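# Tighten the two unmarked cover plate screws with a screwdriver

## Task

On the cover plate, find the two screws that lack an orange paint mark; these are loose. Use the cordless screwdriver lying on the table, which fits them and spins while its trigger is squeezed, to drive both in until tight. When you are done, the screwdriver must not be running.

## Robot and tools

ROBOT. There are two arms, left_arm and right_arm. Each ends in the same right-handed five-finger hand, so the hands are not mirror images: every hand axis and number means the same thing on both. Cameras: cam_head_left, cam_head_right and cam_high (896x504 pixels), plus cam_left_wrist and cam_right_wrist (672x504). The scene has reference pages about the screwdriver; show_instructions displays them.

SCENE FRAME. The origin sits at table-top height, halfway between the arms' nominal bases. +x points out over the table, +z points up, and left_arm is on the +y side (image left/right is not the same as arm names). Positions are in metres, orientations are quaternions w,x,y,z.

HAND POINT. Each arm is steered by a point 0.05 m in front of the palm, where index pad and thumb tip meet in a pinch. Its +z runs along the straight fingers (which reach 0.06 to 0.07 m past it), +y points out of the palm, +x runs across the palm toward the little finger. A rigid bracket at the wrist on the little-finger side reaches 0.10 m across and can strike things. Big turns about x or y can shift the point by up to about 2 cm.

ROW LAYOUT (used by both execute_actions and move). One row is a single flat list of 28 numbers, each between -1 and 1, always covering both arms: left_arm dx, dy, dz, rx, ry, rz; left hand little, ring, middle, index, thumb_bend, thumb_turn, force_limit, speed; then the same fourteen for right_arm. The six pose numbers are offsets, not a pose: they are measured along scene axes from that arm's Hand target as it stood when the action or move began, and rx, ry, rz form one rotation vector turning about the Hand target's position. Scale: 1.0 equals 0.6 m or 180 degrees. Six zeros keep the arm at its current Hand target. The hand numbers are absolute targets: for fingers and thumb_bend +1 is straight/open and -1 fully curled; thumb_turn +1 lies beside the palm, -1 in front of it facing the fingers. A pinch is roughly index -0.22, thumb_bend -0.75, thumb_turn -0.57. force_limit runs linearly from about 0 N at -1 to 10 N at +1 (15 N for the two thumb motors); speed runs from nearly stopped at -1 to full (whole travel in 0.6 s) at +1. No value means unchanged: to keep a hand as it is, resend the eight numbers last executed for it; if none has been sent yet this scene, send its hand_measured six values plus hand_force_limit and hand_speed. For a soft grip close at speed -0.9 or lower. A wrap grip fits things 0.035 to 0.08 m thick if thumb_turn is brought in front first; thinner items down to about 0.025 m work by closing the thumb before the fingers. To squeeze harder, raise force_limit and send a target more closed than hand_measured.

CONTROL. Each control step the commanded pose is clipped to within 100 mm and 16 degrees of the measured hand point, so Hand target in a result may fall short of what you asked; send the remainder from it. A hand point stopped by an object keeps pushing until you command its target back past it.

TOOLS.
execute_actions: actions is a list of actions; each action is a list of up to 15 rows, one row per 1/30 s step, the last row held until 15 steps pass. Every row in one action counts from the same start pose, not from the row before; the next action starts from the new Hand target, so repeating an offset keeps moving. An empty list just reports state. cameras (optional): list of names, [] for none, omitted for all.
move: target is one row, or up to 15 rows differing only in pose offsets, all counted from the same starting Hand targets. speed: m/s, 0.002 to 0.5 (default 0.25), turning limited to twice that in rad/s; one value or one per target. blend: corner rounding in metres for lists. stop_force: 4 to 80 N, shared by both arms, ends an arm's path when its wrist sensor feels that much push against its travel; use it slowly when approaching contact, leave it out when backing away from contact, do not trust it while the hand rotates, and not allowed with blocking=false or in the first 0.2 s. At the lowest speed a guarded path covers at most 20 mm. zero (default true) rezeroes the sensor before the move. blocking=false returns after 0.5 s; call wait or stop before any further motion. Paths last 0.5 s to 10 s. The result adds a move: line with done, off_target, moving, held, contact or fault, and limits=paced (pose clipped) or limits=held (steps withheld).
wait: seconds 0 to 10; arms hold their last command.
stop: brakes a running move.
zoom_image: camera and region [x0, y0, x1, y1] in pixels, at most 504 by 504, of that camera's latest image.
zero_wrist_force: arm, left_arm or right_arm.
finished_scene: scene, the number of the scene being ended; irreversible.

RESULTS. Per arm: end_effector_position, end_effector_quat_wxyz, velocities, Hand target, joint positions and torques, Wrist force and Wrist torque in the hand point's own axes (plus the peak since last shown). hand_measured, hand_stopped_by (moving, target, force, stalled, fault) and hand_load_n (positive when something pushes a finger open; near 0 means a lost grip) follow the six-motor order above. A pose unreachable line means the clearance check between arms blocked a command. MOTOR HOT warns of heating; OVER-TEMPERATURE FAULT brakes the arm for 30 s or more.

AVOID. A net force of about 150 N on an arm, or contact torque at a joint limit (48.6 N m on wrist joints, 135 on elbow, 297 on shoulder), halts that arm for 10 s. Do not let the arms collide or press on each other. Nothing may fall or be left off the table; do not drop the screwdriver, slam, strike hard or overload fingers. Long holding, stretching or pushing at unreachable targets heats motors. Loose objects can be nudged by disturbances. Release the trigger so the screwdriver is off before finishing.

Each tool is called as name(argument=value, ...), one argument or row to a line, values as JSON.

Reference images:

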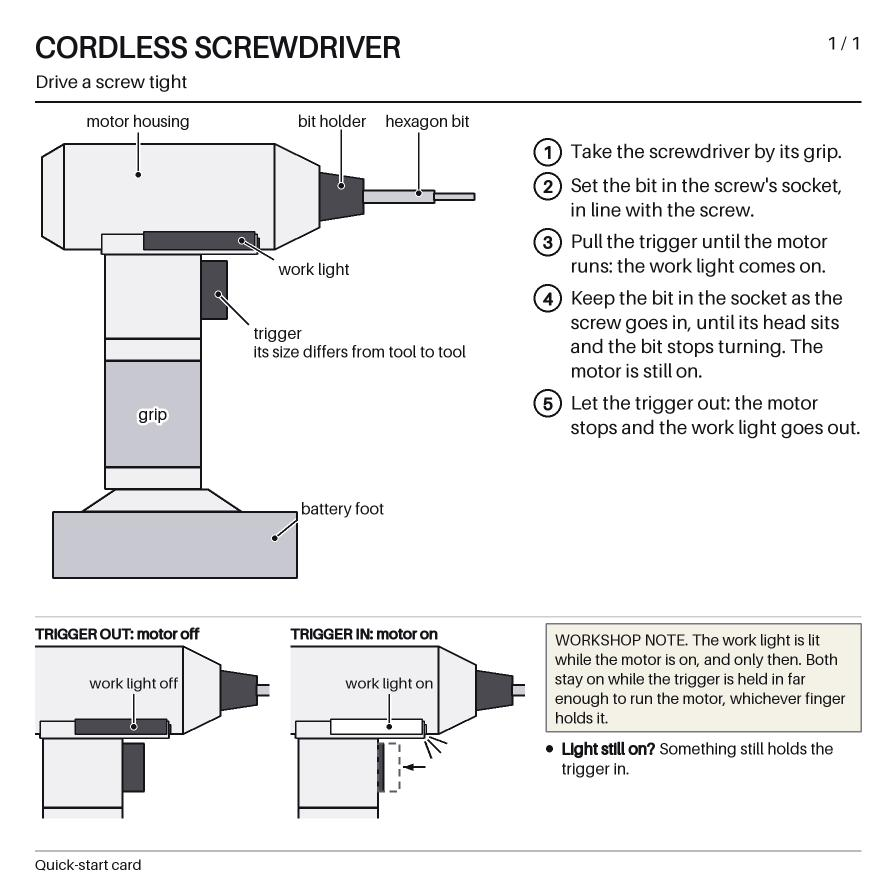

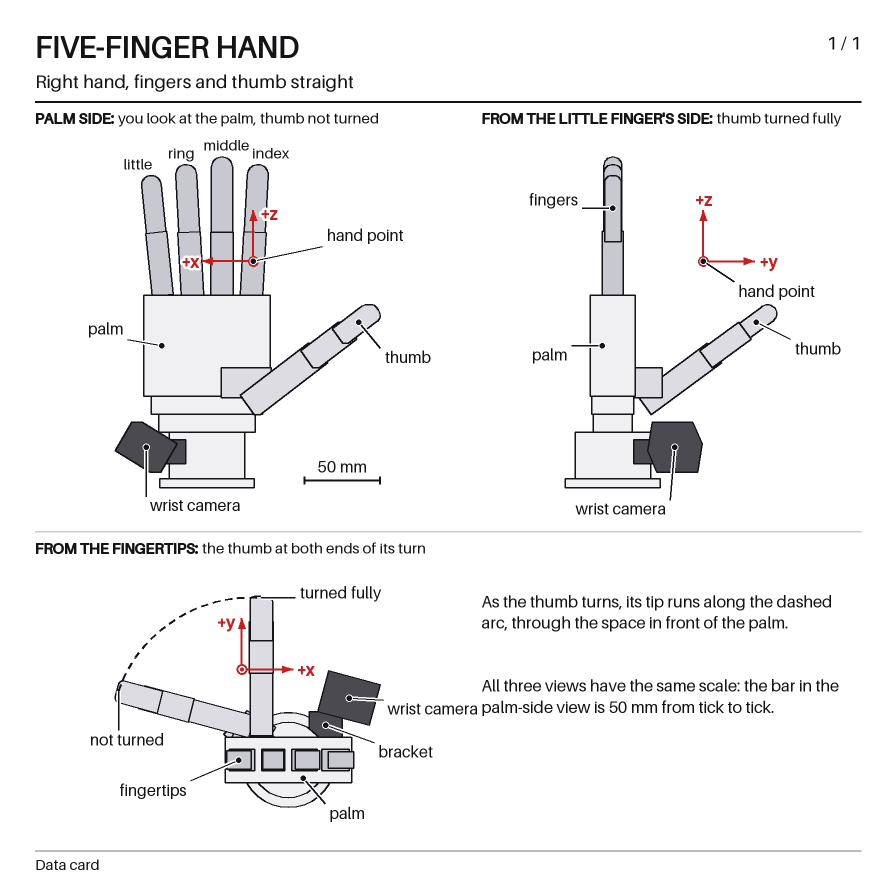

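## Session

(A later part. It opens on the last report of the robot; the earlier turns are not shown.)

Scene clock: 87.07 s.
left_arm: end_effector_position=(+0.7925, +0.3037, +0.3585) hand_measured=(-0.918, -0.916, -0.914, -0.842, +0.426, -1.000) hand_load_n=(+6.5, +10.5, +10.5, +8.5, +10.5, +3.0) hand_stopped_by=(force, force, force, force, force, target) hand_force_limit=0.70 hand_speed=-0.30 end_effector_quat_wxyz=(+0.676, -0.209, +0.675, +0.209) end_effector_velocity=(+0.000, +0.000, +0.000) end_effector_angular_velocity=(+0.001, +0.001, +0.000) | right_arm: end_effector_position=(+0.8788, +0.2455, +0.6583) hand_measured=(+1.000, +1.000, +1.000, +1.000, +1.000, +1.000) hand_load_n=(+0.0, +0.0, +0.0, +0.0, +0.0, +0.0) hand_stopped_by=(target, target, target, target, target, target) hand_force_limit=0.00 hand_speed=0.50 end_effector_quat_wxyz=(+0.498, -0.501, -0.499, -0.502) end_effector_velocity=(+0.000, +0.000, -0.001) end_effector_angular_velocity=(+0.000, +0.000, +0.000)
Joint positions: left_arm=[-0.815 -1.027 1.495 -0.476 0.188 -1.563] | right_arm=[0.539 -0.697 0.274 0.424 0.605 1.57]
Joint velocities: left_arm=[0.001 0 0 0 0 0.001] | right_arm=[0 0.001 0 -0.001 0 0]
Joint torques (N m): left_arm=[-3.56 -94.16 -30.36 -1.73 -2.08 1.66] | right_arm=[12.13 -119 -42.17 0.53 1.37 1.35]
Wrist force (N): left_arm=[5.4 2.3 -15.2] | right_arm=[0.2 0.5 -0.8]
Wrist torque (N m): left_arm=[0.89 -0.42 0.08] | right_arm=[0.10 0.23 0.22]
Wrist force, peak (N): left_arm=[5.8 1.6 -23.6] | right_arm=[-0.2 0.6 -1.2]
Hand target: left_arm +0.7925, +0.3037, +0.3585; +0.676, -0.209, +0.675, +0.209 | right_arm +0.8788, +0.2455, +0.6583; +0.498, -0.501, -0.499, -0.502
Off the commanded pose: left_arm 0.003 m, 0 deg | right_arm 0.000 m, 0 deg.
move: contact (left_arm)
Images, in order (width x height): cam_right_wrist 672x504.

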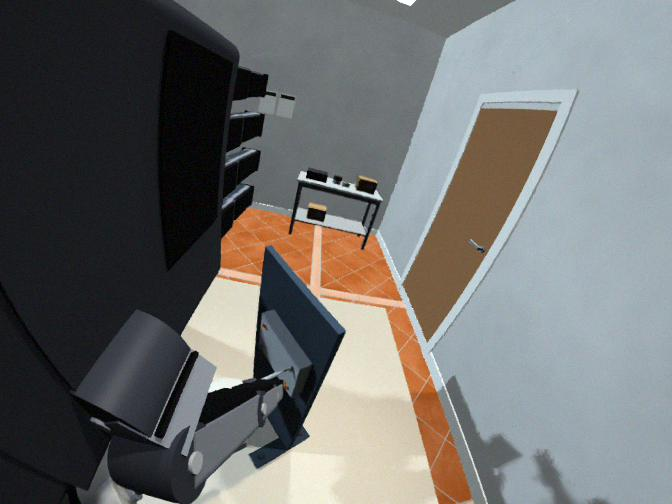

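move(
  target=[
    [0,0,0,0,0,0,-1,-1,-1,-1,-1,-1,0.7,-0.3,0.0852,-0.1927,-0.05,0,0,0,1,1,1,1,1,1,0,0.5],
    [0,0,0,0,0,0,-1,-1,-1,-1,-1,-1,0.7,-0.3,0.0852,-0.1927,-0.2638,0,0,0,1,1,1,1,1,1,0,0.5],
  ],
  speed=0.25,
  blend=[0.05,0],
  cameras=["cam_right_wrist"],
)

zoom_image(
  camera="cam_right_wrist",
  region=[165, 200, 285, 290],
)

zoom_image(
  camera="cam_right_wrist",
  region=[265, 215, 300, 245],
)

Scene clock: 88.80 s.
left_arm: end_effector_position=(+0.7925, +0.3037, +0.3585) hand_measured=(-0.918, -0.916, -0.914, -0.842, +0.426, -1.000) hand_load_n=(+6.5, +10.5, +10.5, +8.5, +10.5, +3.0) hand_stopped_by=(force, force, force, force, force, target) hand_force_limit=0.70 hand_speed=-0.30 end_effector_quat_wxyz=(+0.676, -0.209, +0.675, +0.209) end_effector_velocity=(+0.000, +0.000, +0.000) end_effector_angular_velocity=(+0.000, +0.000, +0.000) | right_arm: end_effector_position=(+0.9298, +0.1299, +0.5002) hand_measured=(+1.000, +1.000, +1.000, +1.000, +1.000, +1.000) hand_load_n=(+0.0, +0.0, +0.0, +0.0, +0.0, +0.0) hand_stopped_by=(target, target, target, target, target, target) hand_force_limit=0.00 hand_speed=0.50 end_effector_quat_wxyz=(+0.498, -0.501, -0.499, -0.502) end_effector_velocity=(+0.000, +0.000, +0.000) end_effector_angular_velocity=(-0.001, +0.000, +0.000)
Joint positions: left_arm=[-0.815 -1.027 1.495 -0.476 0.188 -1.563] | right_arm=[0.41 -0.899 0.915 -0.017 0.476 1.57]
Joint velocities: left_arm=[0 0 0 -0.001 0 0] | right_arm=[0 -0.001 0.001 0.001 0 -0.001]
Joint torques (N m): left_arm=[-2.51 -96.72 -32.37 -3.5 -1.86 0.39] | right_arm=[14.98 -97.23 -35.66 -1.58 1.05 -2.52]
Wrist force (N): left_arm=[5.4 2.0 -14.6] | right_arm=[0.2 0.4 -1.0]
Wrist torque (N m): left_arm=[0.82 -0.40 0.07] | right_arm=[0.09 0.24 0.20]
Wrist force, peak (N): left_arm=[5.5 2.2 -15.2] | right_arm=[-2.7 0.7 -1.2]
Hand target: left_arm +0.7925, +0.3037, +0.3585; +0.676, -0.209, +0.675, +0.209 | right_arm +0.9298, +0.1299, +0.4999; +0.498, -0.501, -0.499, -0.502
Off the commanded pose: left_arm 0.000 m, 0 deg | right_arm 0.000 m, 0 deg.
move: done
Images, in order (width x height): cam_right_wrist 672x504.

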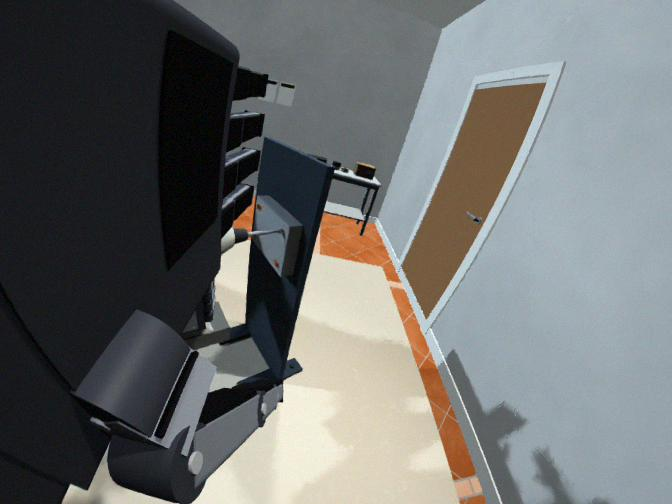

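Scaled by 4.200 from the camera's 672x504 image, which has a finer 960x720 frame.

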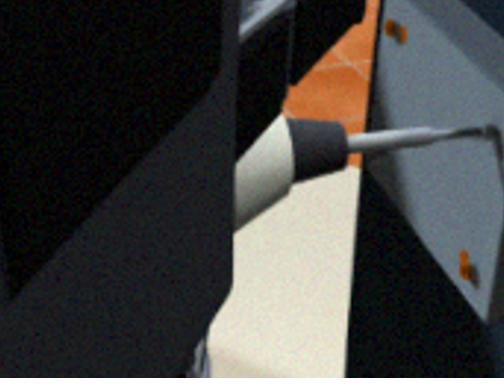

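Scaled by 14.400 from the camera's 672x504 image, which has a finer 960x720 frame.

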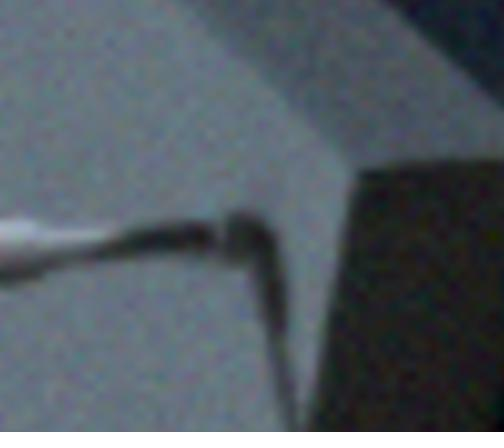

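move(
  target=[0,0,0,0,0,0,-1,-1,-1,-1,-1,-1,0.7,-0.3,-0.2,-0.12,-0.15,0,0,0,1,1,1,1,1,1,0,0.5],
  speed=0.25,
  cameras=["cam_right_wrist"],
)

Scene clock: 90.23 s.
left_arm: end_effector_position=(+0.7925, +0.3037, +0.3585) hand_measured=(-0.918, -0.916, -0.914, -0.842, +0.426, -1.000) hand_load_n=(+6.5, +10.5, +10.5, +8.5, +10.5, +3.0) hand_stopped_by=(force, force, force, force, force, target) hand_force_limit=0.70 hand_speed=-0.30 end_effector_quat_wxyz=(+0.676, -0.209, +0.675, +0.209) end_effector_velocity=(+0.000, +0.001, +0.000) end_effector_angular_velocity=(-0.001, -0.001, +0.002) | right_arm: end_effector_position=(+0.8098, +0.0577, +0.4099) hand_measured=(+1.000, +1.000, +1.000, +1.000, +1.000, +1.000) hand_load_n=(+0.0, +0.0, +0.0, +0.0, +0.0, +0.0) hand_stopped_by=(target, target, target, target, target, target) hand_force_limit=0.00 hand_speed=0.50 end_effector_quat_wxyz=(+0.498, -0.501, -0.499, -0.502) end_effector_velocity=(-0.001, +0.000, -0.003) end_effector_angular_velocity=(-0.002, +0.003, +0.000)
Joint positions: left_arm=[-0.815 -1.027 1.495 -0.476 0.188 -1.563] | right_arm=[0.398 -1.121 1.427 -0.306 0.464 1.57]
Joint velocities: left_arm=[0.001 0 0 0 0 -0.001] | right_arm=[0 0.001 0.003 0 0 -0.001]
Joint torques (N m): left_arm=[-3.69 -98.93 -36.69 -2.98 -1.62 0.12] | right_arm=[9.49 -90.24 -35.09 -0.57 2.21 -2.3]
Wrist force (N): left_arm=[5.2 2.2 -14.4] | right_arm=[0.0 0.3 -0.6]
Wrist torque (N m): left_arm=[0.84 -0.39 0.06] | right_arm=[0.06 0.26 0.19]
Wrist force, peak (N): left_arm=[5.7 2.4 -14.8] | right_arm=[1.3 2.6 0.0]
Hand target: left_arm +0.7925, +0.3037, +0.3585; +0.676, -0.209, +0.675, +0.209 | right_arm +0.8097, +0.0578, +0.4098; +0.498, -0.501, -0.499, -0.502
Off the commanded pose: left_arm 0.000 m, 0 deg | right_arm 0.000 m, 0 deg.
move: done
Images, in order (width x height): cam_right_wrist 672x504.

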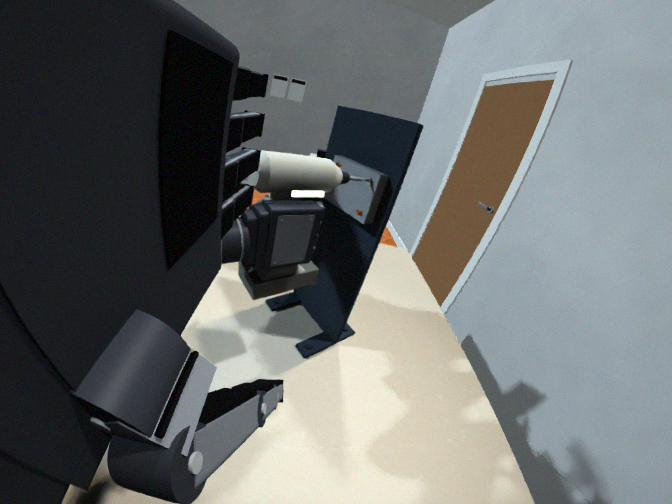

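zoom_image(
  camera="cam_right_wrist",
  region=[345, 160, 395, 205],
)

wait(
  seconds=0.1,
  cameras=["cam_right_wrist"],
)

zoom_image(
  camera="cam_right_wrist",
  region=[355, 165, 390, 195],
)

Scaled by 10.080 from the camera's 672x504 image, which has a finer 960x720 frame.

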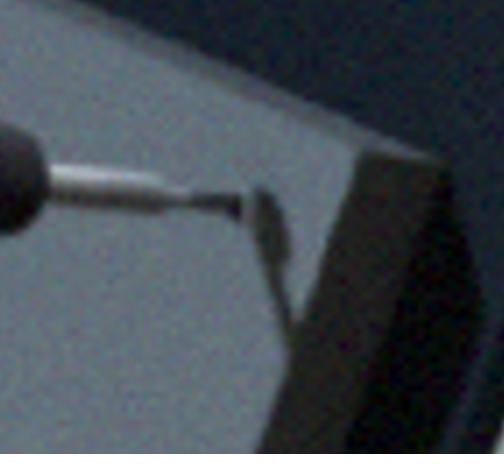

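Scene clock: 90.47 s.
left_arm: end_effector_position=(+0.7925, +0.3037, +0.3585) hand_measured=(-0.918, -0.916, -0.914, -0.842, +0.426, -1.000) hand_load_n=(+7.0, +10.5, +10.5, +8.5, +10.5, +3.0) hand_stopped_by=(force, force, force, force, force, target) hand_force_limit=0.70 hand_speed=-0.30 end_effector_quat_wxyz=(+0.676, -0.209, +0.675, +0.209) end_effector_velocity=(+0.000, +0.001, +0.000) end_effector_angular_velocity=(+0.001, +0.001, +0.001) | right_arm: end_effector_position=(+0.8098, +0.0577, +0.4098) hand_measured=(+1.000, +1.000, +1.000, +1.000, +1.000, +1.000) hand_load_n=(+0.0, +0.0, +0.0, +0.0, +0.0, +0.0) hand_stopped_by=(target, target, target, target, target, target) hand_force_limit=0.00 hand_speed=0.50 end_effector_quat_wxyz=(+0.498, -0.501, -0.499, -0.502) end_effector_velocity=(+0.000, +0.000, +0.001) end_effector_angular_velocity=(+0.001, -0.002, +0.000)
Joint positions: left_arm=[-0.815 -1.027 1.495 -0.476 0.188 -1.563] | right_arm=[0.398 -1.121 1.427 -0.306 0.464 1.57]
Joint velocities: left_arm=[0.001 0 0 0.001 0 0.001] | right_arm=[0 -0.001 0 -0.001 0 0]
Joint torques (N m): left_arm=[-4.03 -99.95 -36.55 -3.16 -1.04 0.07] | right_arm=[15.55 -91.91 -34.95 -2.08 2.22 -2.35]
Wrist force (N): left_arm=[5.1 1.9 -14.3] | right_arm=[0.0 0.8 -0.7]
Wrist torque (N m): left_arm=[0.79 -0.37 0.05] | right_arm=[0.15 0.25 0.20]
Wrist force, peak (N): left_arm=[5.5 2.0 -14.6] | right_arm=[0.0 0.8 -0.7]
Hand target: left_arm +0.7925, +0.3037, +0.3585; +0.676, -0.209, +0.675, +0.209 | right_arm +0.8097, +0.0578, +0.4098; +0.498, -0.501, -0.499, -0.502
Off the commanded pose: left_arm 0.000 m, 0 deg | right_arm 0.000 m, 0 deg.
wait: 0.10 s; at rest by 0.03 s
Images, in order (width x height): cam_right_wrist 672x504.

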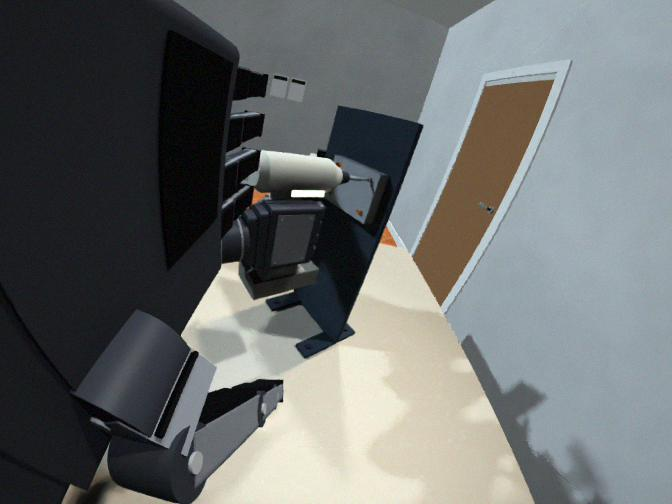

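Scaled by 14.400 from the camera's 672x504 image, which has a finer 960x720 frame.

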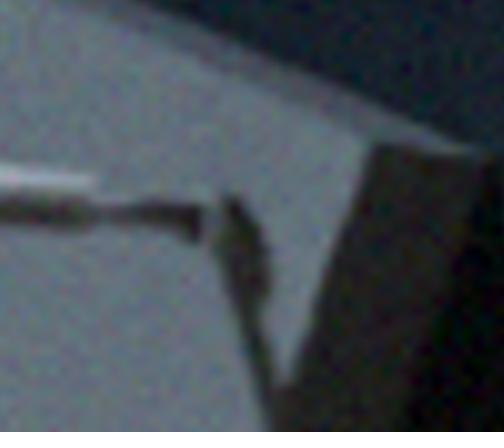

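move(
  target=[0,0,0,0,0,0,-1,-1,-1,-1,-1,-1,0.7,-0.3,0.1,0.1,0,0,0,0,1,1,1,1,1,1,0,0.5],
  speed=0.25,
  cameras=["cam_right_wrist"],
)

Scene clock: 93.07 s.
left_arm: end_effector_position=(+0.7925, +0.3037, +0.3585) hand_measured=(-0.918, -0.916, -0.914, -0.842, +0.426, -1.000) hand_load_n=(+6.5, +10.5, +10.5, +8.0, +10.5, +3.0) hand_stopped_by=(force, force, force, force, force, target) hand_force_limit=0.70 hand_speed=-0.30 end_effector_quat_wxyz=(+0.676, -0.209, +0.675, +0.209) end_effector_velocity=(+0.000, +0.000, +0.000) end_effector_angular_velocity=(+0.000, +0.000, +0.000) | right_arm: end_effector_position=(+0.8696, +0.1179, +0.4099) hand_measured=(+1.000, +1.000, +1.000, +1.000, +1.000, +1.000) hand_load_n=(+0.0, +0.0, +0.0, +0.0, +0.0, +0.0) hand_stopped_by=(target, target, target, target, target, target) hand_force_limit=0.00 hand_speed=0.50 end_effector_quat_wxyz=(+0.498, -0.501, -0.499, -0.502) end_effector_velocity=(+0.001, +0.000, +0.000) end_effector_angular_velocity=(+0.000, +0.001, +0.000)
Joint positions: left_arm=[-0.815 -1.027 1.495 -0.476 0.188 -1.563] | right_arm=[0.429 -0.981 1.21 -0.229 0.495 1.57]
Joint velocities: left_arm=[0 0 0 0 0 -0.001] | right_arm=[-0.001 0.001 -0.002 0.001 0 0.001]
Joint torques (N m): left_arm=[-2.04 -94.99 -42.34 -2.65 -1.2 0.25] | right_arm=[-16.69 -87.05 -47.99 -3.75 -1.37 1.05]
Wrist force (N): left_arm=[5.6 2.3 -14.5] | right_arm=[-0.2 0.2 -0.7]
Wrist torque (N m): left_arm=[0.86 -0.43 0.09] | right_arm=[0.06 0.29 0.17]
Wrist force, peak (N): left_arm=[5.5 2.4 -15.0] | right_arm=[0.5 -1.1 -2.4]
Hand target: left_arm +0.7925, +0.3037, +0.3585; +0.676, -0.209, +0.675, +0.209 | right_arm +0.8697, +0.1178, +0.4099; +0.498, -0.501, -0.499, -0.502
Off the commanded pose: left_arm 0.000 m, 0 deg | right_arm 0.000 m, 0 deg.
move: done
Images, in order (width x height): cam_right_wrist 672x504.

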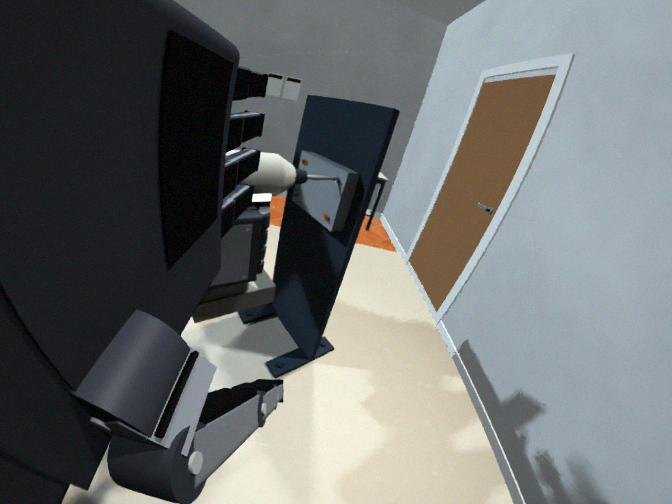

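zoom_image(
  camera="cam_right_wrist",
  region=[320, 165, 355, 195],
)

zoom_image(
  camera="cam_right_wrist",
  region=[285, 140, 365, 240],
)

Scaled by 14.400 from the camera's 672x504 image, which has a finer 960x720 frame.

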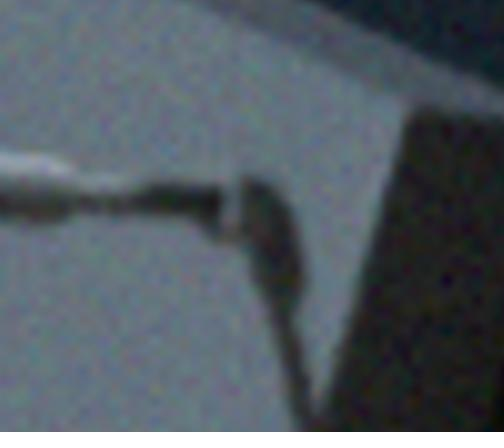

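Scaled by 5.040 from the camera's 672x504 image, which has a finer 960x720 frame.

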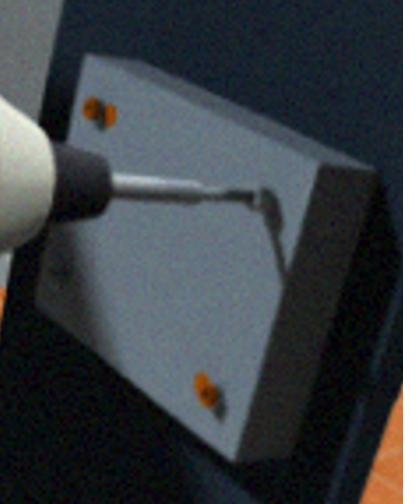

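zoom_image(
  camera="cam_right_wrist",
  region=[310, 200, 345, 230],
)

zoom_image(
  camera="cam_right_wrist",
  region=[285, 180, 320, 210],
)

zoom_image(
  camera="cam_right_wrist",
  region=[325, 165, 349, 185],
)

Scaled by 14.400 from the camera's 672x504 image, which has a finer 960x720 frame.

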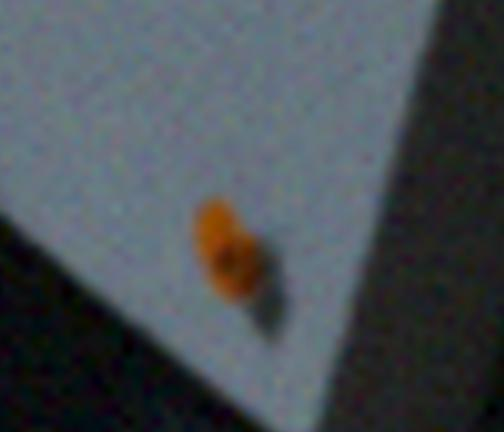

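Scaled by 14.400 from the camera's 672x504 image, which has a finer 960x720 frame.

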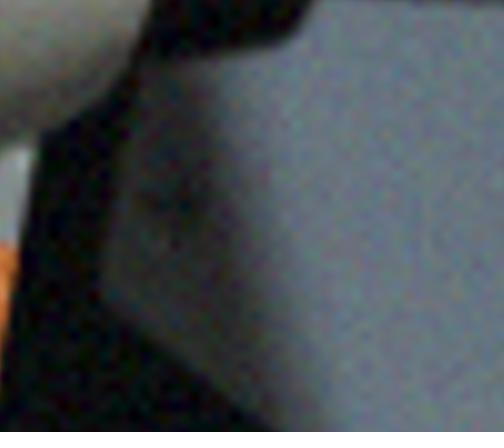

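Scaled by 21.000 from the camera's 672x504 image, which has a finer 960x720 frame.

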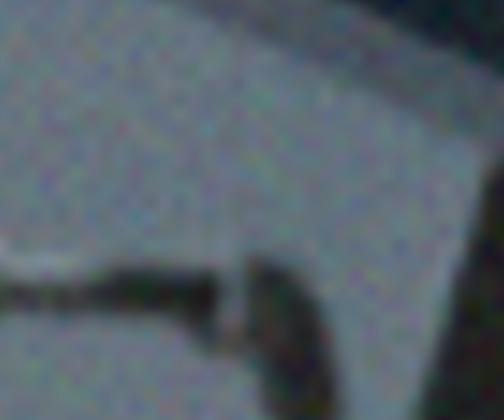

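move(
  target=[0,0,-0.00117,0,0,0,-1,-1,-1,-1,-1,-1,0.7,-0.3,0,0,0,0,0,0,1,1,1,1,1,1,0,0.5],
  speed=0.01,
  cameras=["cam_right_wrist"],
)

zoom_image(
  camera="cam_right_wrist",
  region=[320, 165, 355, 195],
)

Scene clock: 94.53 s.
left_arm: end_effector_position=(+0.7925, +0.3037, +0.3579) hand_measured=(-0.918, -0.916, -0.914, -0.842, +0.426, -1.000) hand_load_n=(+7.0, +10.5, +10.5, +8.5, +11.0, +3.0) hand_stopped_by=(force, force, force, force, force, target) hand_force_limit=0.70 hand_speed=-0.30 end_effector_quat_wxyz=(+0.676, -0.209, +0.675, +0.209) end_effector_velocity=(+0.000, -0.001, +0.000) end_effector_angular_velocity=(+0.000, +0.000, -0.001) | right_arm: end_effector_position=(+0.8697, +0.1178, +0.4099) hand_measured=(+1.000, +1.000, +1.000, +1.000, +1.000, +1.000) hand_load_n=(+0.0, +0.0, +0.0, +0.0, +0.0, +0.0) hand_stopped_by=(target, target, target, target, target, target) hand_force_limit=0.00 hand_speed=0.50 end_effector_quat_wxyz=(+0.498, -0.501, -0.499, -0.502) end_effector_velocity=(+0.000, +0.000, -0.002) end_effector_angular_velocity=(-0.001, +0.002, +0.001)
Joint positions: left_arm=[-0.815 -1.026 1.495 -0.477 0.188 -1.563] | right_arm=[0.429 -0.981 1.21 -0.229 0.495 1.57]
Joint velocities: left_arm=[-0.001 0.001 0 0 0 0] | right_arm=[0 0.002 0 0 -0.001 0]
Joint torques (N m): left_arm=[-3.06 -61.49 -29.3 -3.42 -0.63 -1.13] | right_arm=[-14.42 -85.73 -44.68 -3.22 -1.27 1.92]
Wrist force (N): left_arm=[5.3 2.4 -14.3] | right_arm=[-0.1 0.7 -0.8]
Wrist torque (N m): left_arm=[0.86 -0.41 0.07] | right_arm=[0.12 0.27 0.19]
Wrist force, peak (N): left_arm=[5.9 2.2 -14.7] | right_arm=[0.0 0.7 -1.1]
Hand target: left_arm +0.7925, +0.3037, +0.3578; +0.676, -0.209, +0.675, +0.209 | right_arm +0.8697, +0.1178, +0.4099; +0.498, -0.501, -0.499, -0.502
Off the commanded pose: left_arm 0.000 m, 0 deg | right_arm 0.000 m, 0 deg.
move: done
Images, in order (width x height): cam_right_wrist 672x504.

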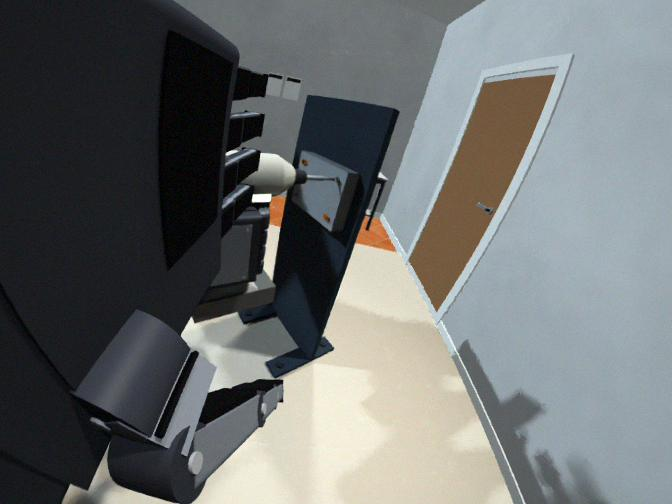

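Scaled by 14.400 from the camera's 672x504 image, which has a finer 960x720 frame.

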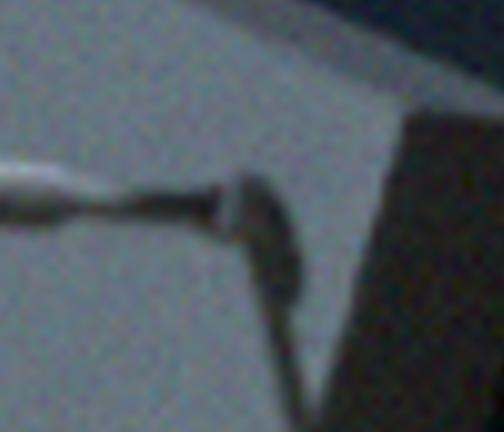

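move(
  target=[0.00069,-0.00095,0,0,0,0,-1,-1,-1,-1,-1,-1,0.7,-0.3,0,0,0,0,0,0,1,1,1,1,1,1,0,0.5],
  speed=0.01,
  cameras=[],
)

move(
  target=[0,0,0.00117,0,0,0,-1,-1,-1,-1,-1,-1,0.7,-0.3,0,0,0,0,0,0,1,1,1,1,1,1,0,0.5],
  speed=0.01,
  cameras=[],
)

move(
  target=[-0.00137,0.0019,0,0,0,0,-1,-1,-1,-1,-1,-1,0.7,-0.3,0,0,0,0,0,0,1,1,1,1,1,1,0,0.5],
  speed=0.01,
  cameras=[],
)

move(
  target=[0,0,-0.00117,0,0,0,-1,-1,-1,-1,-1,-1,0.7,-0.3,0,0,0,0,0,0,1,1,1,1,1,1,0,0.5],
  speed=0.01,
  cameras=["cam_right_wrist"],
)

zoom_image(
  camera="cam_right_wrist",
  region=[320, 165, 355, 195],
)

Scene clock: 95.53 s.
left_arm: end_effector_position=(+0.7929, +0.3032, +0.3578) hand_measured=(-0.918, -0.916, -0.914, -0.842, +0.426, -1.000) hand_load_n=(+6.5, +10.5, +10.5, +8.5, +10.5, +3.5) hand_stopped_by=(force, force, force, force, force, target) hand_force_limit=0.70 hand_speed=-0.30 end_effector_quat_wxyz=(+0.676, -0.209, +0.675, +0.209) end_effector_velocity=(+0.000, -0.001, +0.001) end_effector_angular_velocity=(+0.000, +0.000, -0.002) | right_arm: end_effector_position=(+0.8697, +0.1178, +0.4099) hand_measured=(+1.000, +1.000, +1.000, +1.000, +1.000, +1.000) hand_load_n=(+0.0, +0.0, +0.0, +0.0, +0.0, +0.0) hand_stopped_by=(target, target, target, target, target, target) hand_force_limit=0.00 hand_speed=0.50 end_effector_quat_wxyz=(+0.498, -0.501, -0.499, -0.502) end_effector_velocity=(+0.000, +0.000, +0.000) end_effector_angular_velocity=(+0.000, +0.000, +0.000)
Joint positions: left_arm=[-0.816 -1.025 1.494 -0.477 0.188 -1.563] | right_arm=[0.429 -0.981 1.21 -0.229 0.495 1.57]
Joint velocities: left_arm=[-0.001 -0.001 0 0.001 0.001 0] | right_arm=[0 0.001 0 -0.001 0 0]
Joint torques (N m): left_arm=[-5.1 -66.17 -54.5 2.57 -2 0.04] | right_arm=[-14.06 -85.08 -42.79 -2.91 -1.04 1.85]
Wrist force (N): left_arm=[5.4 2.4 -14.0] | right_arm=[0.1 0.7 -0.9]
Wrist torque (N m): left_arm=[0.86 -0.39 0.09] | right_arm=[0.14 0.24 0.21]
Wrist force, peak (N): left_arm=[5.4 2.4 -14.5] | right_arm=[0.1 0.9 -1.0]
Hand target: left_arm +0.7929, +0.3032, +0.3578; +0.676, -0.209, +0.675, +0.209 | right_arm +0.8697, +0.1178, +0.4099; +0.498, -0.501, -0.499, -0.502
Off the commanded pose: left_arm 0.000 m, 0 deg | right_arm 0.000 m, 0 deg.
move: done
No camera images: "cameras" was empty.

Scene clock: 96.23 s.
left_arm: end_effector_position=(+0.7929, +0.3032, +0.3585) hand_measured=(-0.918, -0.916, -0.914, -0.842, +0.426, -1.000) hand_load_n=(+6.5, +10.5, +10.5, +8.5, +11.0, +3.0) hand_stopped_by=(force, force, force, force, force, target) hand_force_limit=0.70 hand_speed=-0.30 end_effector_quat_wxyz=(+0.676, -0.209, +0.675, +0.209) end_effector_velocity=(+0.000, +0.000, +0.000) end_effector_angular_velocity=(+0.000, +0.000, +0.000) | right_arm: end_effector_position=(+0.8697, +0.1178, +0.4099) hand_measured=(+1.000, +1.000, +1.000, +1.000, +1.000, +1.000) hand_load_n=(+0.0, +0.0, +0.0, +0.0, +0.0, +0.0) hand_stopped_by=(target, target, target, target, target, target) hand_force_limit=0.00 hand_speed=0.50 end_effector_quat_wxyz=(+0.498, -0.501, -0.499, -0.502) end_effector_velocity=(+0.000, +0.000, +0.001) end_effector_angular_velocity=(+0.001, -0.001, +0.000)
Joint positions: left_arm=[-0.816 -1.026 1.493 -0.475 0.188 -1.563] | right_arm=[0.429 -0.981 1.21 -0.229 0.495 1.57]
Joint velocities: left_arm=[0 0 0 0.001 0.001 0] | right_arm=[0 0 0 -0.001 0 0]
Joint torques (N m): left_arm=[-2.44 -99.38 -54.4 2.37 -1.86 1.58] | right_arm=[-12.72 -84.06 -41.63 -2.51 -1 1.91]
Wrist force (N): left_arm=[5.9 1.9 -15.0] | right_arm=[0.2 0.4 -0.8]
Wrist torque (N m): left_arm=[0.89 -0.38 0.10] | right_arm=[0.08 0.23 0.20]
Wrist force, peak (N): left_arm=[5.8 1.7 -15.4] | right_arm=[0.0 0.5 -1.2]
Hand target: left_arm +0.7929, +0.3032, +0.3585; +0.676, -0.209, +0.675, +0.209 | right_arm +0.8697, +0.1178, +0.4099; +0.498, -0.501, -0.499, -0.502
Off the commanded pose: left_arm 0.000 m, 0 deg | right_arm 0.000 m, 0 deg.
move: done
No camera images: "cameras" was empty.

Scene clock: 96.93 s.
left_arm: end_effector_position=(+0.7920, +0.3043, +0.3586) hand_measured=(-0.918, -0.916, -0.914, -0.842, +0.426, -1.000) hand_load_n=(+6.5, +10.5, +10.5, +8.5, +10.5, +3.0) hand_stopped_by=(force, force, force, force, force, target) hand_force_limit=0.70 hand_speed=-0.30 end_effector_quat_wxyz=(+0.676, -0.209, +0.675, +0.209) end_effector_velocity=(+0.000, +0.000, -0.001) end_effector_angular_velocity=(+0.000, +0.000, +0.000) | right_arm: end_effector_position=(+0.8697, +0.1178, +0.4099) hand_measured=(+1.000, +1.000, +1.000, +1.000, +1.000, +1.000) hand_load_n=(+0.0, +0.0, +0.0, +0.0, +0.0, +0.0) hand_stopped_by=(target, target, target, target, target, target) hand_force_limit=0.00 hand_speed=0.50 end_effector_quat_wxyz=(+0.498, -0.501, -0.499, -0.502) end_effector_velocity=(+0.000, +0.000, +0.001) end_effector_angular_velocity=(+0.000, +0.000, +0.000)
Joint positions: left_arm=[-0.815 -1.028 1.497 -0.477 0.188 -1.563] | right_arm=[0.429 -0.981 1.21 -0.229 0.495 1.57]
Joint velocities: left_arm=[0.001 0.001 0 0 0 0] | right_arm=[0 -0.001 0 0 0 0]
Joint torques (N m): left_arm=[20.51 -90.96 -32.15 -4.23 2.94 -1.53] | right_arm=[-13.75 -84.89 -40.17 -2.21 -1 1.95]
Wrist force (N): left_arm=[5.4 2.5 -15.2] | right_arm=[0.0 0.3 -1.2]
Wrist torque (N m): left_arm=[0.91 -0.48 0.09] | right_arm=[0.09 0.27 0.19]
Wrist force, peak (N): left_arm=[6.1 1.5 -16.3] | right_arm=[-0.3 0.7 -1.2]
Hand target: left_arm +0.7921, +0.3043, +0.3585; +0.676, -0.209, +0.675, +0.209 | right_arm +0.8697, +0.1178, +0.4099; +0.498, -0.501, -0.499, -0.502
Off the commanded pose: left_arm 0.000 m, 0 deg | right_arm 0.000 m, 0 deg.
move: done
No camera images: "cameras" was empty.

Scene clock: 97.63 s.
left_arm: end_effector_position=(+0.7921, +0.3043, +0.3579) hand_measured=(-0.918, -0.916, -0.914, -0.842, +0.426, -1.000) hand_load_n=(+6.5, +10.0, +10.5, +8.5, +10.5, +3.5) hand_stopped_by=(force, force, force, force, force, target) hand_force_limit=0.70 hand_speed=-0.30 end_effector_quat_wxyz=(+0.676, -0.209, +0.675, +0.209) end_effector_velocity=(+0.000, +0.001, +0.000) end_effector_angular_velocity=(+0.000, +0.000, +0.001) | right_arm: end_effector_position=(+0.8697, +0.1178, +0.4099) hand_measured=(+1.000, +1.000, +1.000, +1.000, +1.000, +1.000) hand_load_n=(+0.0, +0.0, +0.0, +0.0, +0.0, +0.0) hand_stopped_by=(target, target, target, target, target, target) hand_force_limit=0.00 hand_speed=0.50 end_effector_quat_wxyz=(+0.498, -0.501, -0.499, -0.502) end_effector_velocity=(+0.000, +0.000, -0.001) end_effector_angular_velocity=(+0.000, +0.001, +0.000)
Joint positions: left_arm=[-0.815 -1.027 1.497 -0.478 0.188 -1.563] | right_arm=[0.429 -0.981 1.21 -0.229 0.495 1.57]
Joint velocities: left_arm=[0.001 0 0 0 0 0] | right_arm=[0 0.001 0 0 0 0]
Joint torques (N m): left_arm=[19.62 -64.93 -29.58 -3.32 2.92 -2.85] | right_arm=[-12.78 -85.95 -38.65 -1.85 -0.96 1.84]
Wrist force (N): left_arm=[5.3 2.3 -16.4] | right_arm=[-0.3 0.0 -0.8]
Wrist torque (N m): left_arm=[0.89 -0.53 0.07] | right_arm=[0.02 0.29 0.16]
Wrist force, peak (N): left_arm=[5.6 2.0 -17.1] | right_arm=[-0.1 0.6 -1.0]
Hand target: left_arm +0.7921, +0.3043, +0.3578; +0.676, -0.209, +0.675, +0.209 | right_arm +0.8697, +0.1178, +0.4099; +0.498, -0.501, -0.499, -0.502
Off the commanded pose: left_arm 0.000 m, 0 deg | right_arm 0.000 m, 0 deg.
move: done
Images, in order (width x height): cam_right_wrist 672x504.

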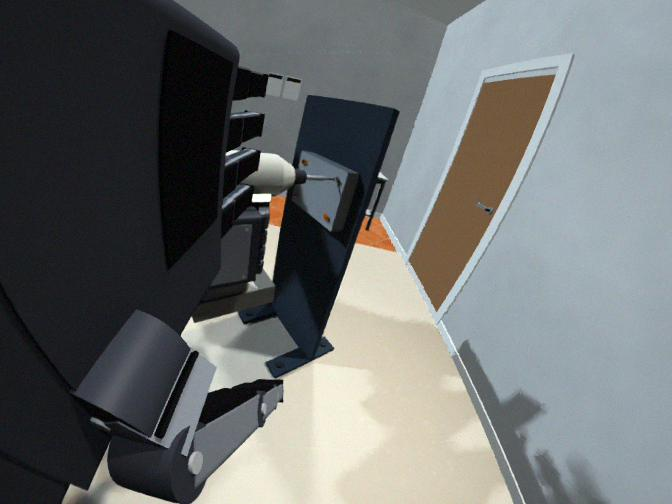

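Scaled by 14.400 from the camera's 672x504 image, which has a finer 960x720 frame.

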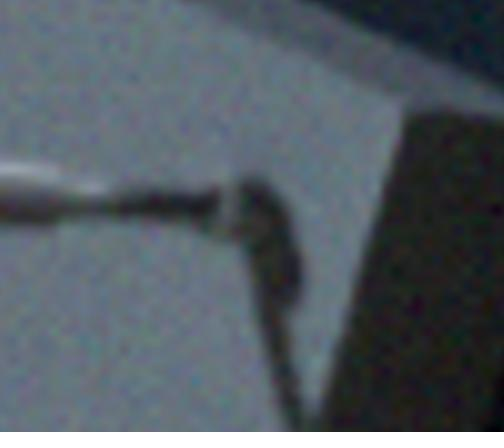

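move(
  target=[-0.0203,-0.0151,0.0005,0,0,0,-1,-1,-1,1,-1,-1,0.7,0.5,0,0,0,0,0,0,1,1,1,1,1,1,0,0.5],
  speed=0.05,
  cameras=["cam_right_wrist"],
)

zoom_image(
  camera="cam_right_wrist",
  region=[320, 165, 355, 195],
)

zoom_image(
  camera="cam_right_wrist",
  region=[328, 169, 349, 187],
)

Scene clock: 99.07 s.
left_arm: end_effector_position=(+0.7798, +0.2953, +0.3582) hand_measured=(-0.918, -0.916, -0.914, +1.000, +0.426, -1.000) hand_load_n=(+5.0, +9.5, +12.0, +0.0, +9.5, +6.5) hand_stopped_by=(force, force, force, target, force, target) hand_force_limit=0.70 hand_speed=0.50 end_effector_quat_wxyz=(+0.676, -0.209, +0.675, +0.209) end_effector_velocity=(+0.000, +0.000, +0.001) end_effector_angular_velocity=(-0.001, -0.001, +0.000) | right_arm: end_effector_position=(+0.8697, +0.1178, +0.4099) hand_measured=(+1.000, +1.000, +1.000, +1.000, +1.000, +1.000) hand_load_n=(-0.5, +0.0, +0.0, +0.0, +0.0, +0.0) hand_stopped_by=(target, target, target, target, target, target) hand_force_limit=0.00 hand_speed=0.50 end_effector_quat_wxyz=(+0.498, -0.501, -0.499, -0.502) end_effector_velocity=(+0.000, +0.000, -0.002) end_effector_angular_velocity=(-0.001, +0.002, +0.000)
Joint positions: left_arm=[-0.834 -1.036 1.51 -0.483 0.17 -1.562] | right_arm=[0.429 -0.981 1.21 -0.229 0.495 1.57]
Joint velocities: left_arm=[0 0 -0.001 0 0 0] | right_arm=[0 0.001 0 0 0 0]
Joint torques (N m): left_arm=[5.88 -67.7 -55.24 -3.48 2.17 4.18] | right_arm=[-12.51 -85.39 -37.73 -1.1 -0.91 1.77]
Wrist force (N): left_arm=[5.3 2.6 -0.6] | right_arm=[0.2 0.7 -0.4]
Wrist torque (N m): left_arm=[0.46 0.16 0.05] | right_arm=[0.11 0.21 0.21]
Wrist force, peak (N): left_arm=[5.4 1.7 -16.8] | right_arm=[0.0 0.2 -1.3]
Hand target: left_arm +0.7799, +0.2952, +0.3581; +0.676, -0.209, +0.675, +0.209 | right_arm +0.8697, +0.1178, +0.4099; +0.498, -0.501, -0.499, -0.502
Off the commanded pose: left_arm 0.000 m, 0 deg | right_arm 0.000 m, 0 deg.
move: done
Images, in order (width x height): cam_right_wrist 672x504.

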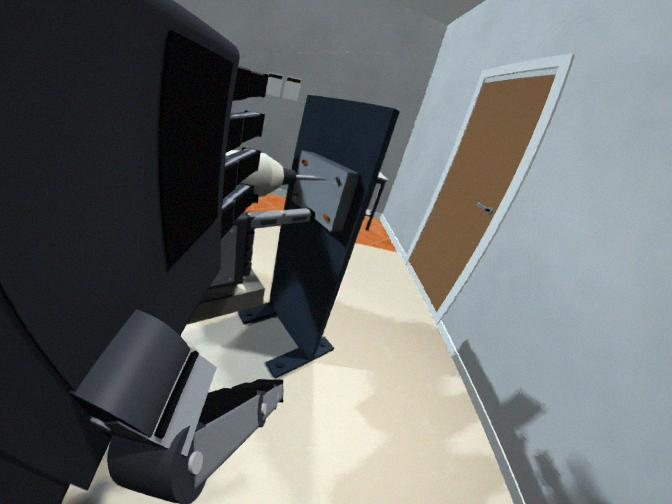

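Scaled by 14.400 from the camera's 672x504 image, which has a finer 960x720 frame.

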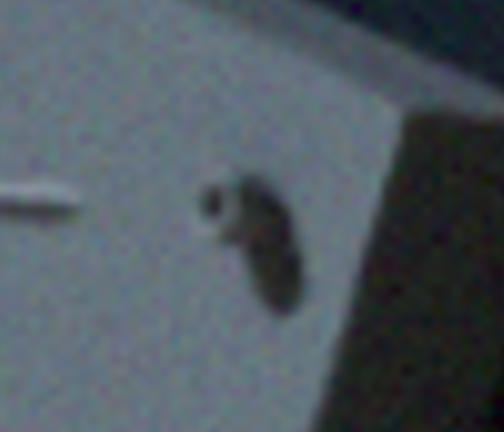

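Scaled by 24.000 from the camera's 672x504 image, which has a finer 960x720 frame.

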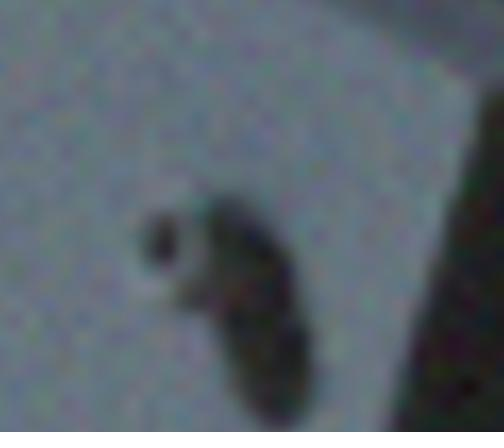

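move(
  target=[
    [0,0,0,0,0,0,-1,-1,-1,1,-1,-1,0.7,0.5,0,0,0.3,0,0,0,1,1,1,1,1,1,0,0.5],
    [0,0,0,0,0,0,-1,-1,-1,1,-1,-1,0.7,0.5,0.0152,0.2128,0.414,0,0,0,1,1,1,1,1,1,0,0.5],
  ],
  speed=0.25,
  blend=[0.05,0],
  cameras=["cam_right_wrist"],
)

zoom_image(
  camera="cam_right_wrist",
  region=[270, 355, 305, 385],
)

Scene clock: 101.43 s.
left_arm: end_effector_position=(+0.7799, +0.2952, +0.3581) hand_measured=(-0.918, -0.916, -0.914, +1.000, +0.426, -1.000) hand_load_n=(+4.5, +9.5, +12.5, +0.0, +9.5, +6.5) hand_stopped_by=(force, force, force, target, force, target) hand_force_limit=0.70 hand_speed=0.50 end_effector_quat_wxyz=(+0.676, -0.209, +0.675, +0.209) end_effector_velocity=(+0.000, +0.000, +0.000) end_effector_angular_velocity=(-0.001, -0.001, +0.000) | right_arm: end_effector_position=(+0.8791, +0.2456, +0.6583) hand_measured=(+1.000, +1.000, +1.000, +1.000, +1.000, +1.000) hand_load_n=(+0.0, +0.0, +0.0, +0.0, +0.0, +0.0) hand_stopped_by=(target, target, target, target, target, target) hand_force_limit=0.00 hand_speed=0.50 end_effector_quat_wxyz=(+0.498, -0.501, -0.499, -0.502) end_effector_velocity=(+0.000, +0.000, +0.001) end_effector_angular_velocity=(+0.001, +0.000, +0.000)
Joint positions: left_arm=[-0.834 -1.035 1.51 -0.483 0.17 -1.562] | right_arm=[0.539 -0.696 0.271 0.425 0.605 1.57]
Joint velocities: left_arm=[0 0 0 0 0 -0.001] | right_arm=[0 -0.002 0.002 -0.001 0 0.001]
Joint torques (N m): left_arm=[6.79 -64.2 -50.57 1.49 2.02 3.1] | right_arm=[-2.57 -120.52 -33.93 -4.07 1.85 1.75]
Wrist force (N): left_arm=[5.4 2.9 -0.5] | right_arm=[0.0 0.4 -0.8]
Wrist torque (N m): left_arm=[0.50 0.13 0.07] | right_arm=[0.10 0.25 0.20]
Wrist force, peak (N): left_arm=[5.8 2.8 -0.4] | right_arm=[-3.0 0.6 -0.9]
Hand target: left_arm +0.7799, +0.2952, +0.3581; +0.676, -0.209, +0.675, +0.209 | right_arm +0.8790, +0.2456, +0.6584; +0.498, -0.501, -0.499, -0.502
Off the commanded pose: left_arm 0.000 m, 0 deg | right_arm 0.000 m, 0 deg.
move: done
Images, in order (width x height): cam_right_wrist 672x504.

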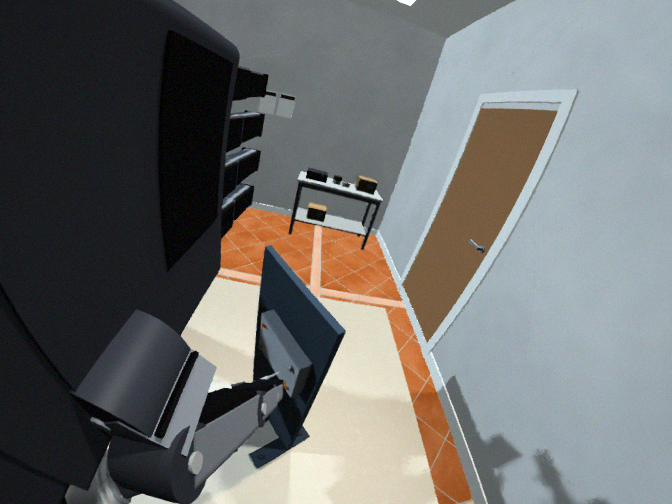

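Scaled by 14.400 from the camera's 672x504 image, which has a finer 960x720 frame.

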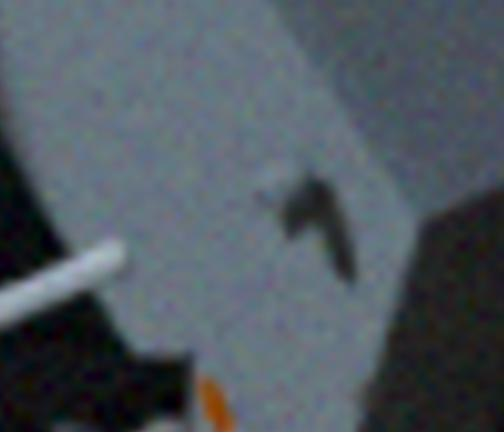

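zoom_image(
  camera="cam_right_wrist",
  region=[276, 361, 297, 379],
)

Scaled by 24.000 from the camera's 672x504 image, which has a finer 960x720 frame.

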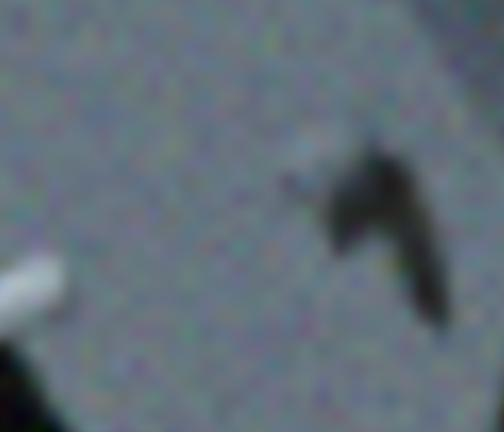

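move(
  target=[0.01716,0.01328,0,0,0,0,-1,-1,-1,-1,-1,-1,0.7,0,0,0,0,0,0,0,1,1,1,1,1,1,0,0.5],
  speed=0.03,
  cameras=["cam_right_wrist"],
)

zoom_image(
  camera="cam_right_wrist",
  region=[276, 361, 297, 379],
)

Scene clock: 103.87 s.
left_arm: end_effector_position=(+0.7902, +0.3032, +0.3581) hand_measured=(-0.918, -0.916, -0.914, -0.826, +0.426, -1.000) hand_load_n=(+4.0, +9.5, +11.0, +7.5, +9.0, +7.0) hand_stopped_by=(force, force, force, force, force, target) hand_force_limit=0.70 hand_speed=0.00 end_effector_quat_wxyz=(+0.676, -0.209, +0.675, +0.209) end_effector_velocity=(+0.000, -0.002, +0.000) end_effector_angular_velocity=(+0.001, +0.001, -0.003) | right_arm: end_effector_position=(+0.8791, +0.2456, +0.6584) hand_measured=(+1.000, +1.000, +1.000, +1.000, +1.000, +1.000) hand_load_n=(+0.0, +0.0, +0.0, +0.0, +0.0, +0.0) hand_stopped_by=(target, target, target, target, target, target) hand_force_limit=0.00 hand_speed=0.50 end_effector_quat_wxyz=(+0.498, -0.501, -0.499, -0.502) end_effector_velocity=(+0.000, +0.000, -0.001) end_effector_angular_velocity=(+0.000, +0.000, +0.000)
Joint positions: left_arm=[-0.818 -1.029 1.499 -0.478 0.186 -1.563] | right_arm=[0.539 -0.696 0.271 0.425 0.605 1.57]
Joint velocities: left_arm=[-0.002 0 0 0 0.001 0.001] | right_arm=[0 0 0 0 0 0]
Joint torques (N m): left_arm=[-11.99 -96.76 -28.56 0.08 -1.95 -3.23] | right_arm=[5.06 -120.86 -34.27 -3.27 2.21 1.84]
Wrist force (N): left_arm=[5.0 2.6 -0.5] | right_arm=[0.0 0.3 -0.9]
Wrist torque (N m): left_arm=[0.47 0.18 0.03] | right_arm=[0.09 0.26 0.19]
Wrist force, peak (N): left_arm=[5.9 2.8 -0.4] | right_arm=[0.5 0.7 -1.3]
Hand target: left_arm +0.7902, +0.3032, +0.3581; +0.676, -0.209, +0.675, +0.209 | right_arm +0.8790, +0.2456, +0.6584; +0.498, -0.501, -0.499, -0.502
Off the commanded pose: left_arm 0.000 m, 0 deg | right_arm 0.000 m, 0 deg.
move: done
Images, in order (width x height): cam_right_wrist 672x504.

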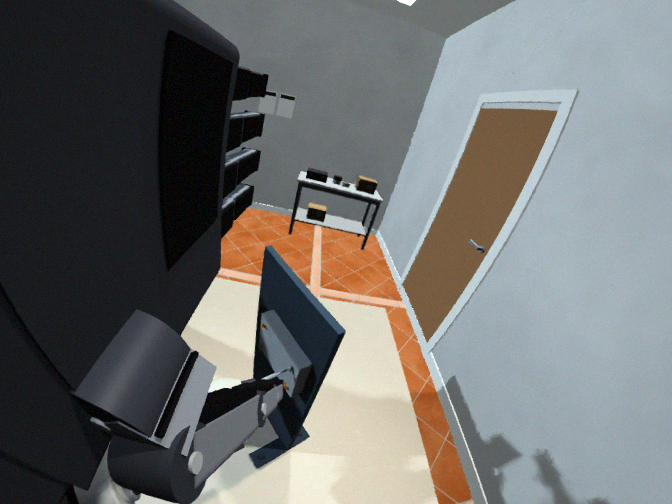

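Scaled by 24.000 from the camera's 672x504 image, which has a finer 960x720 frame.

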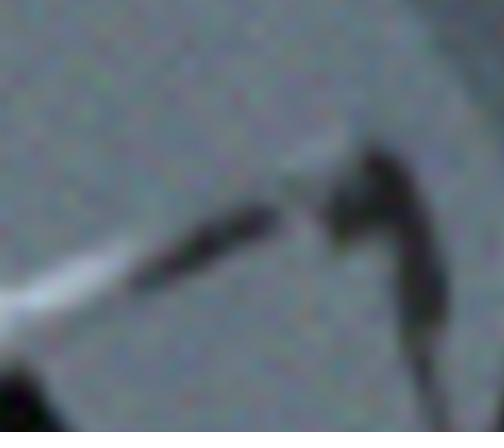

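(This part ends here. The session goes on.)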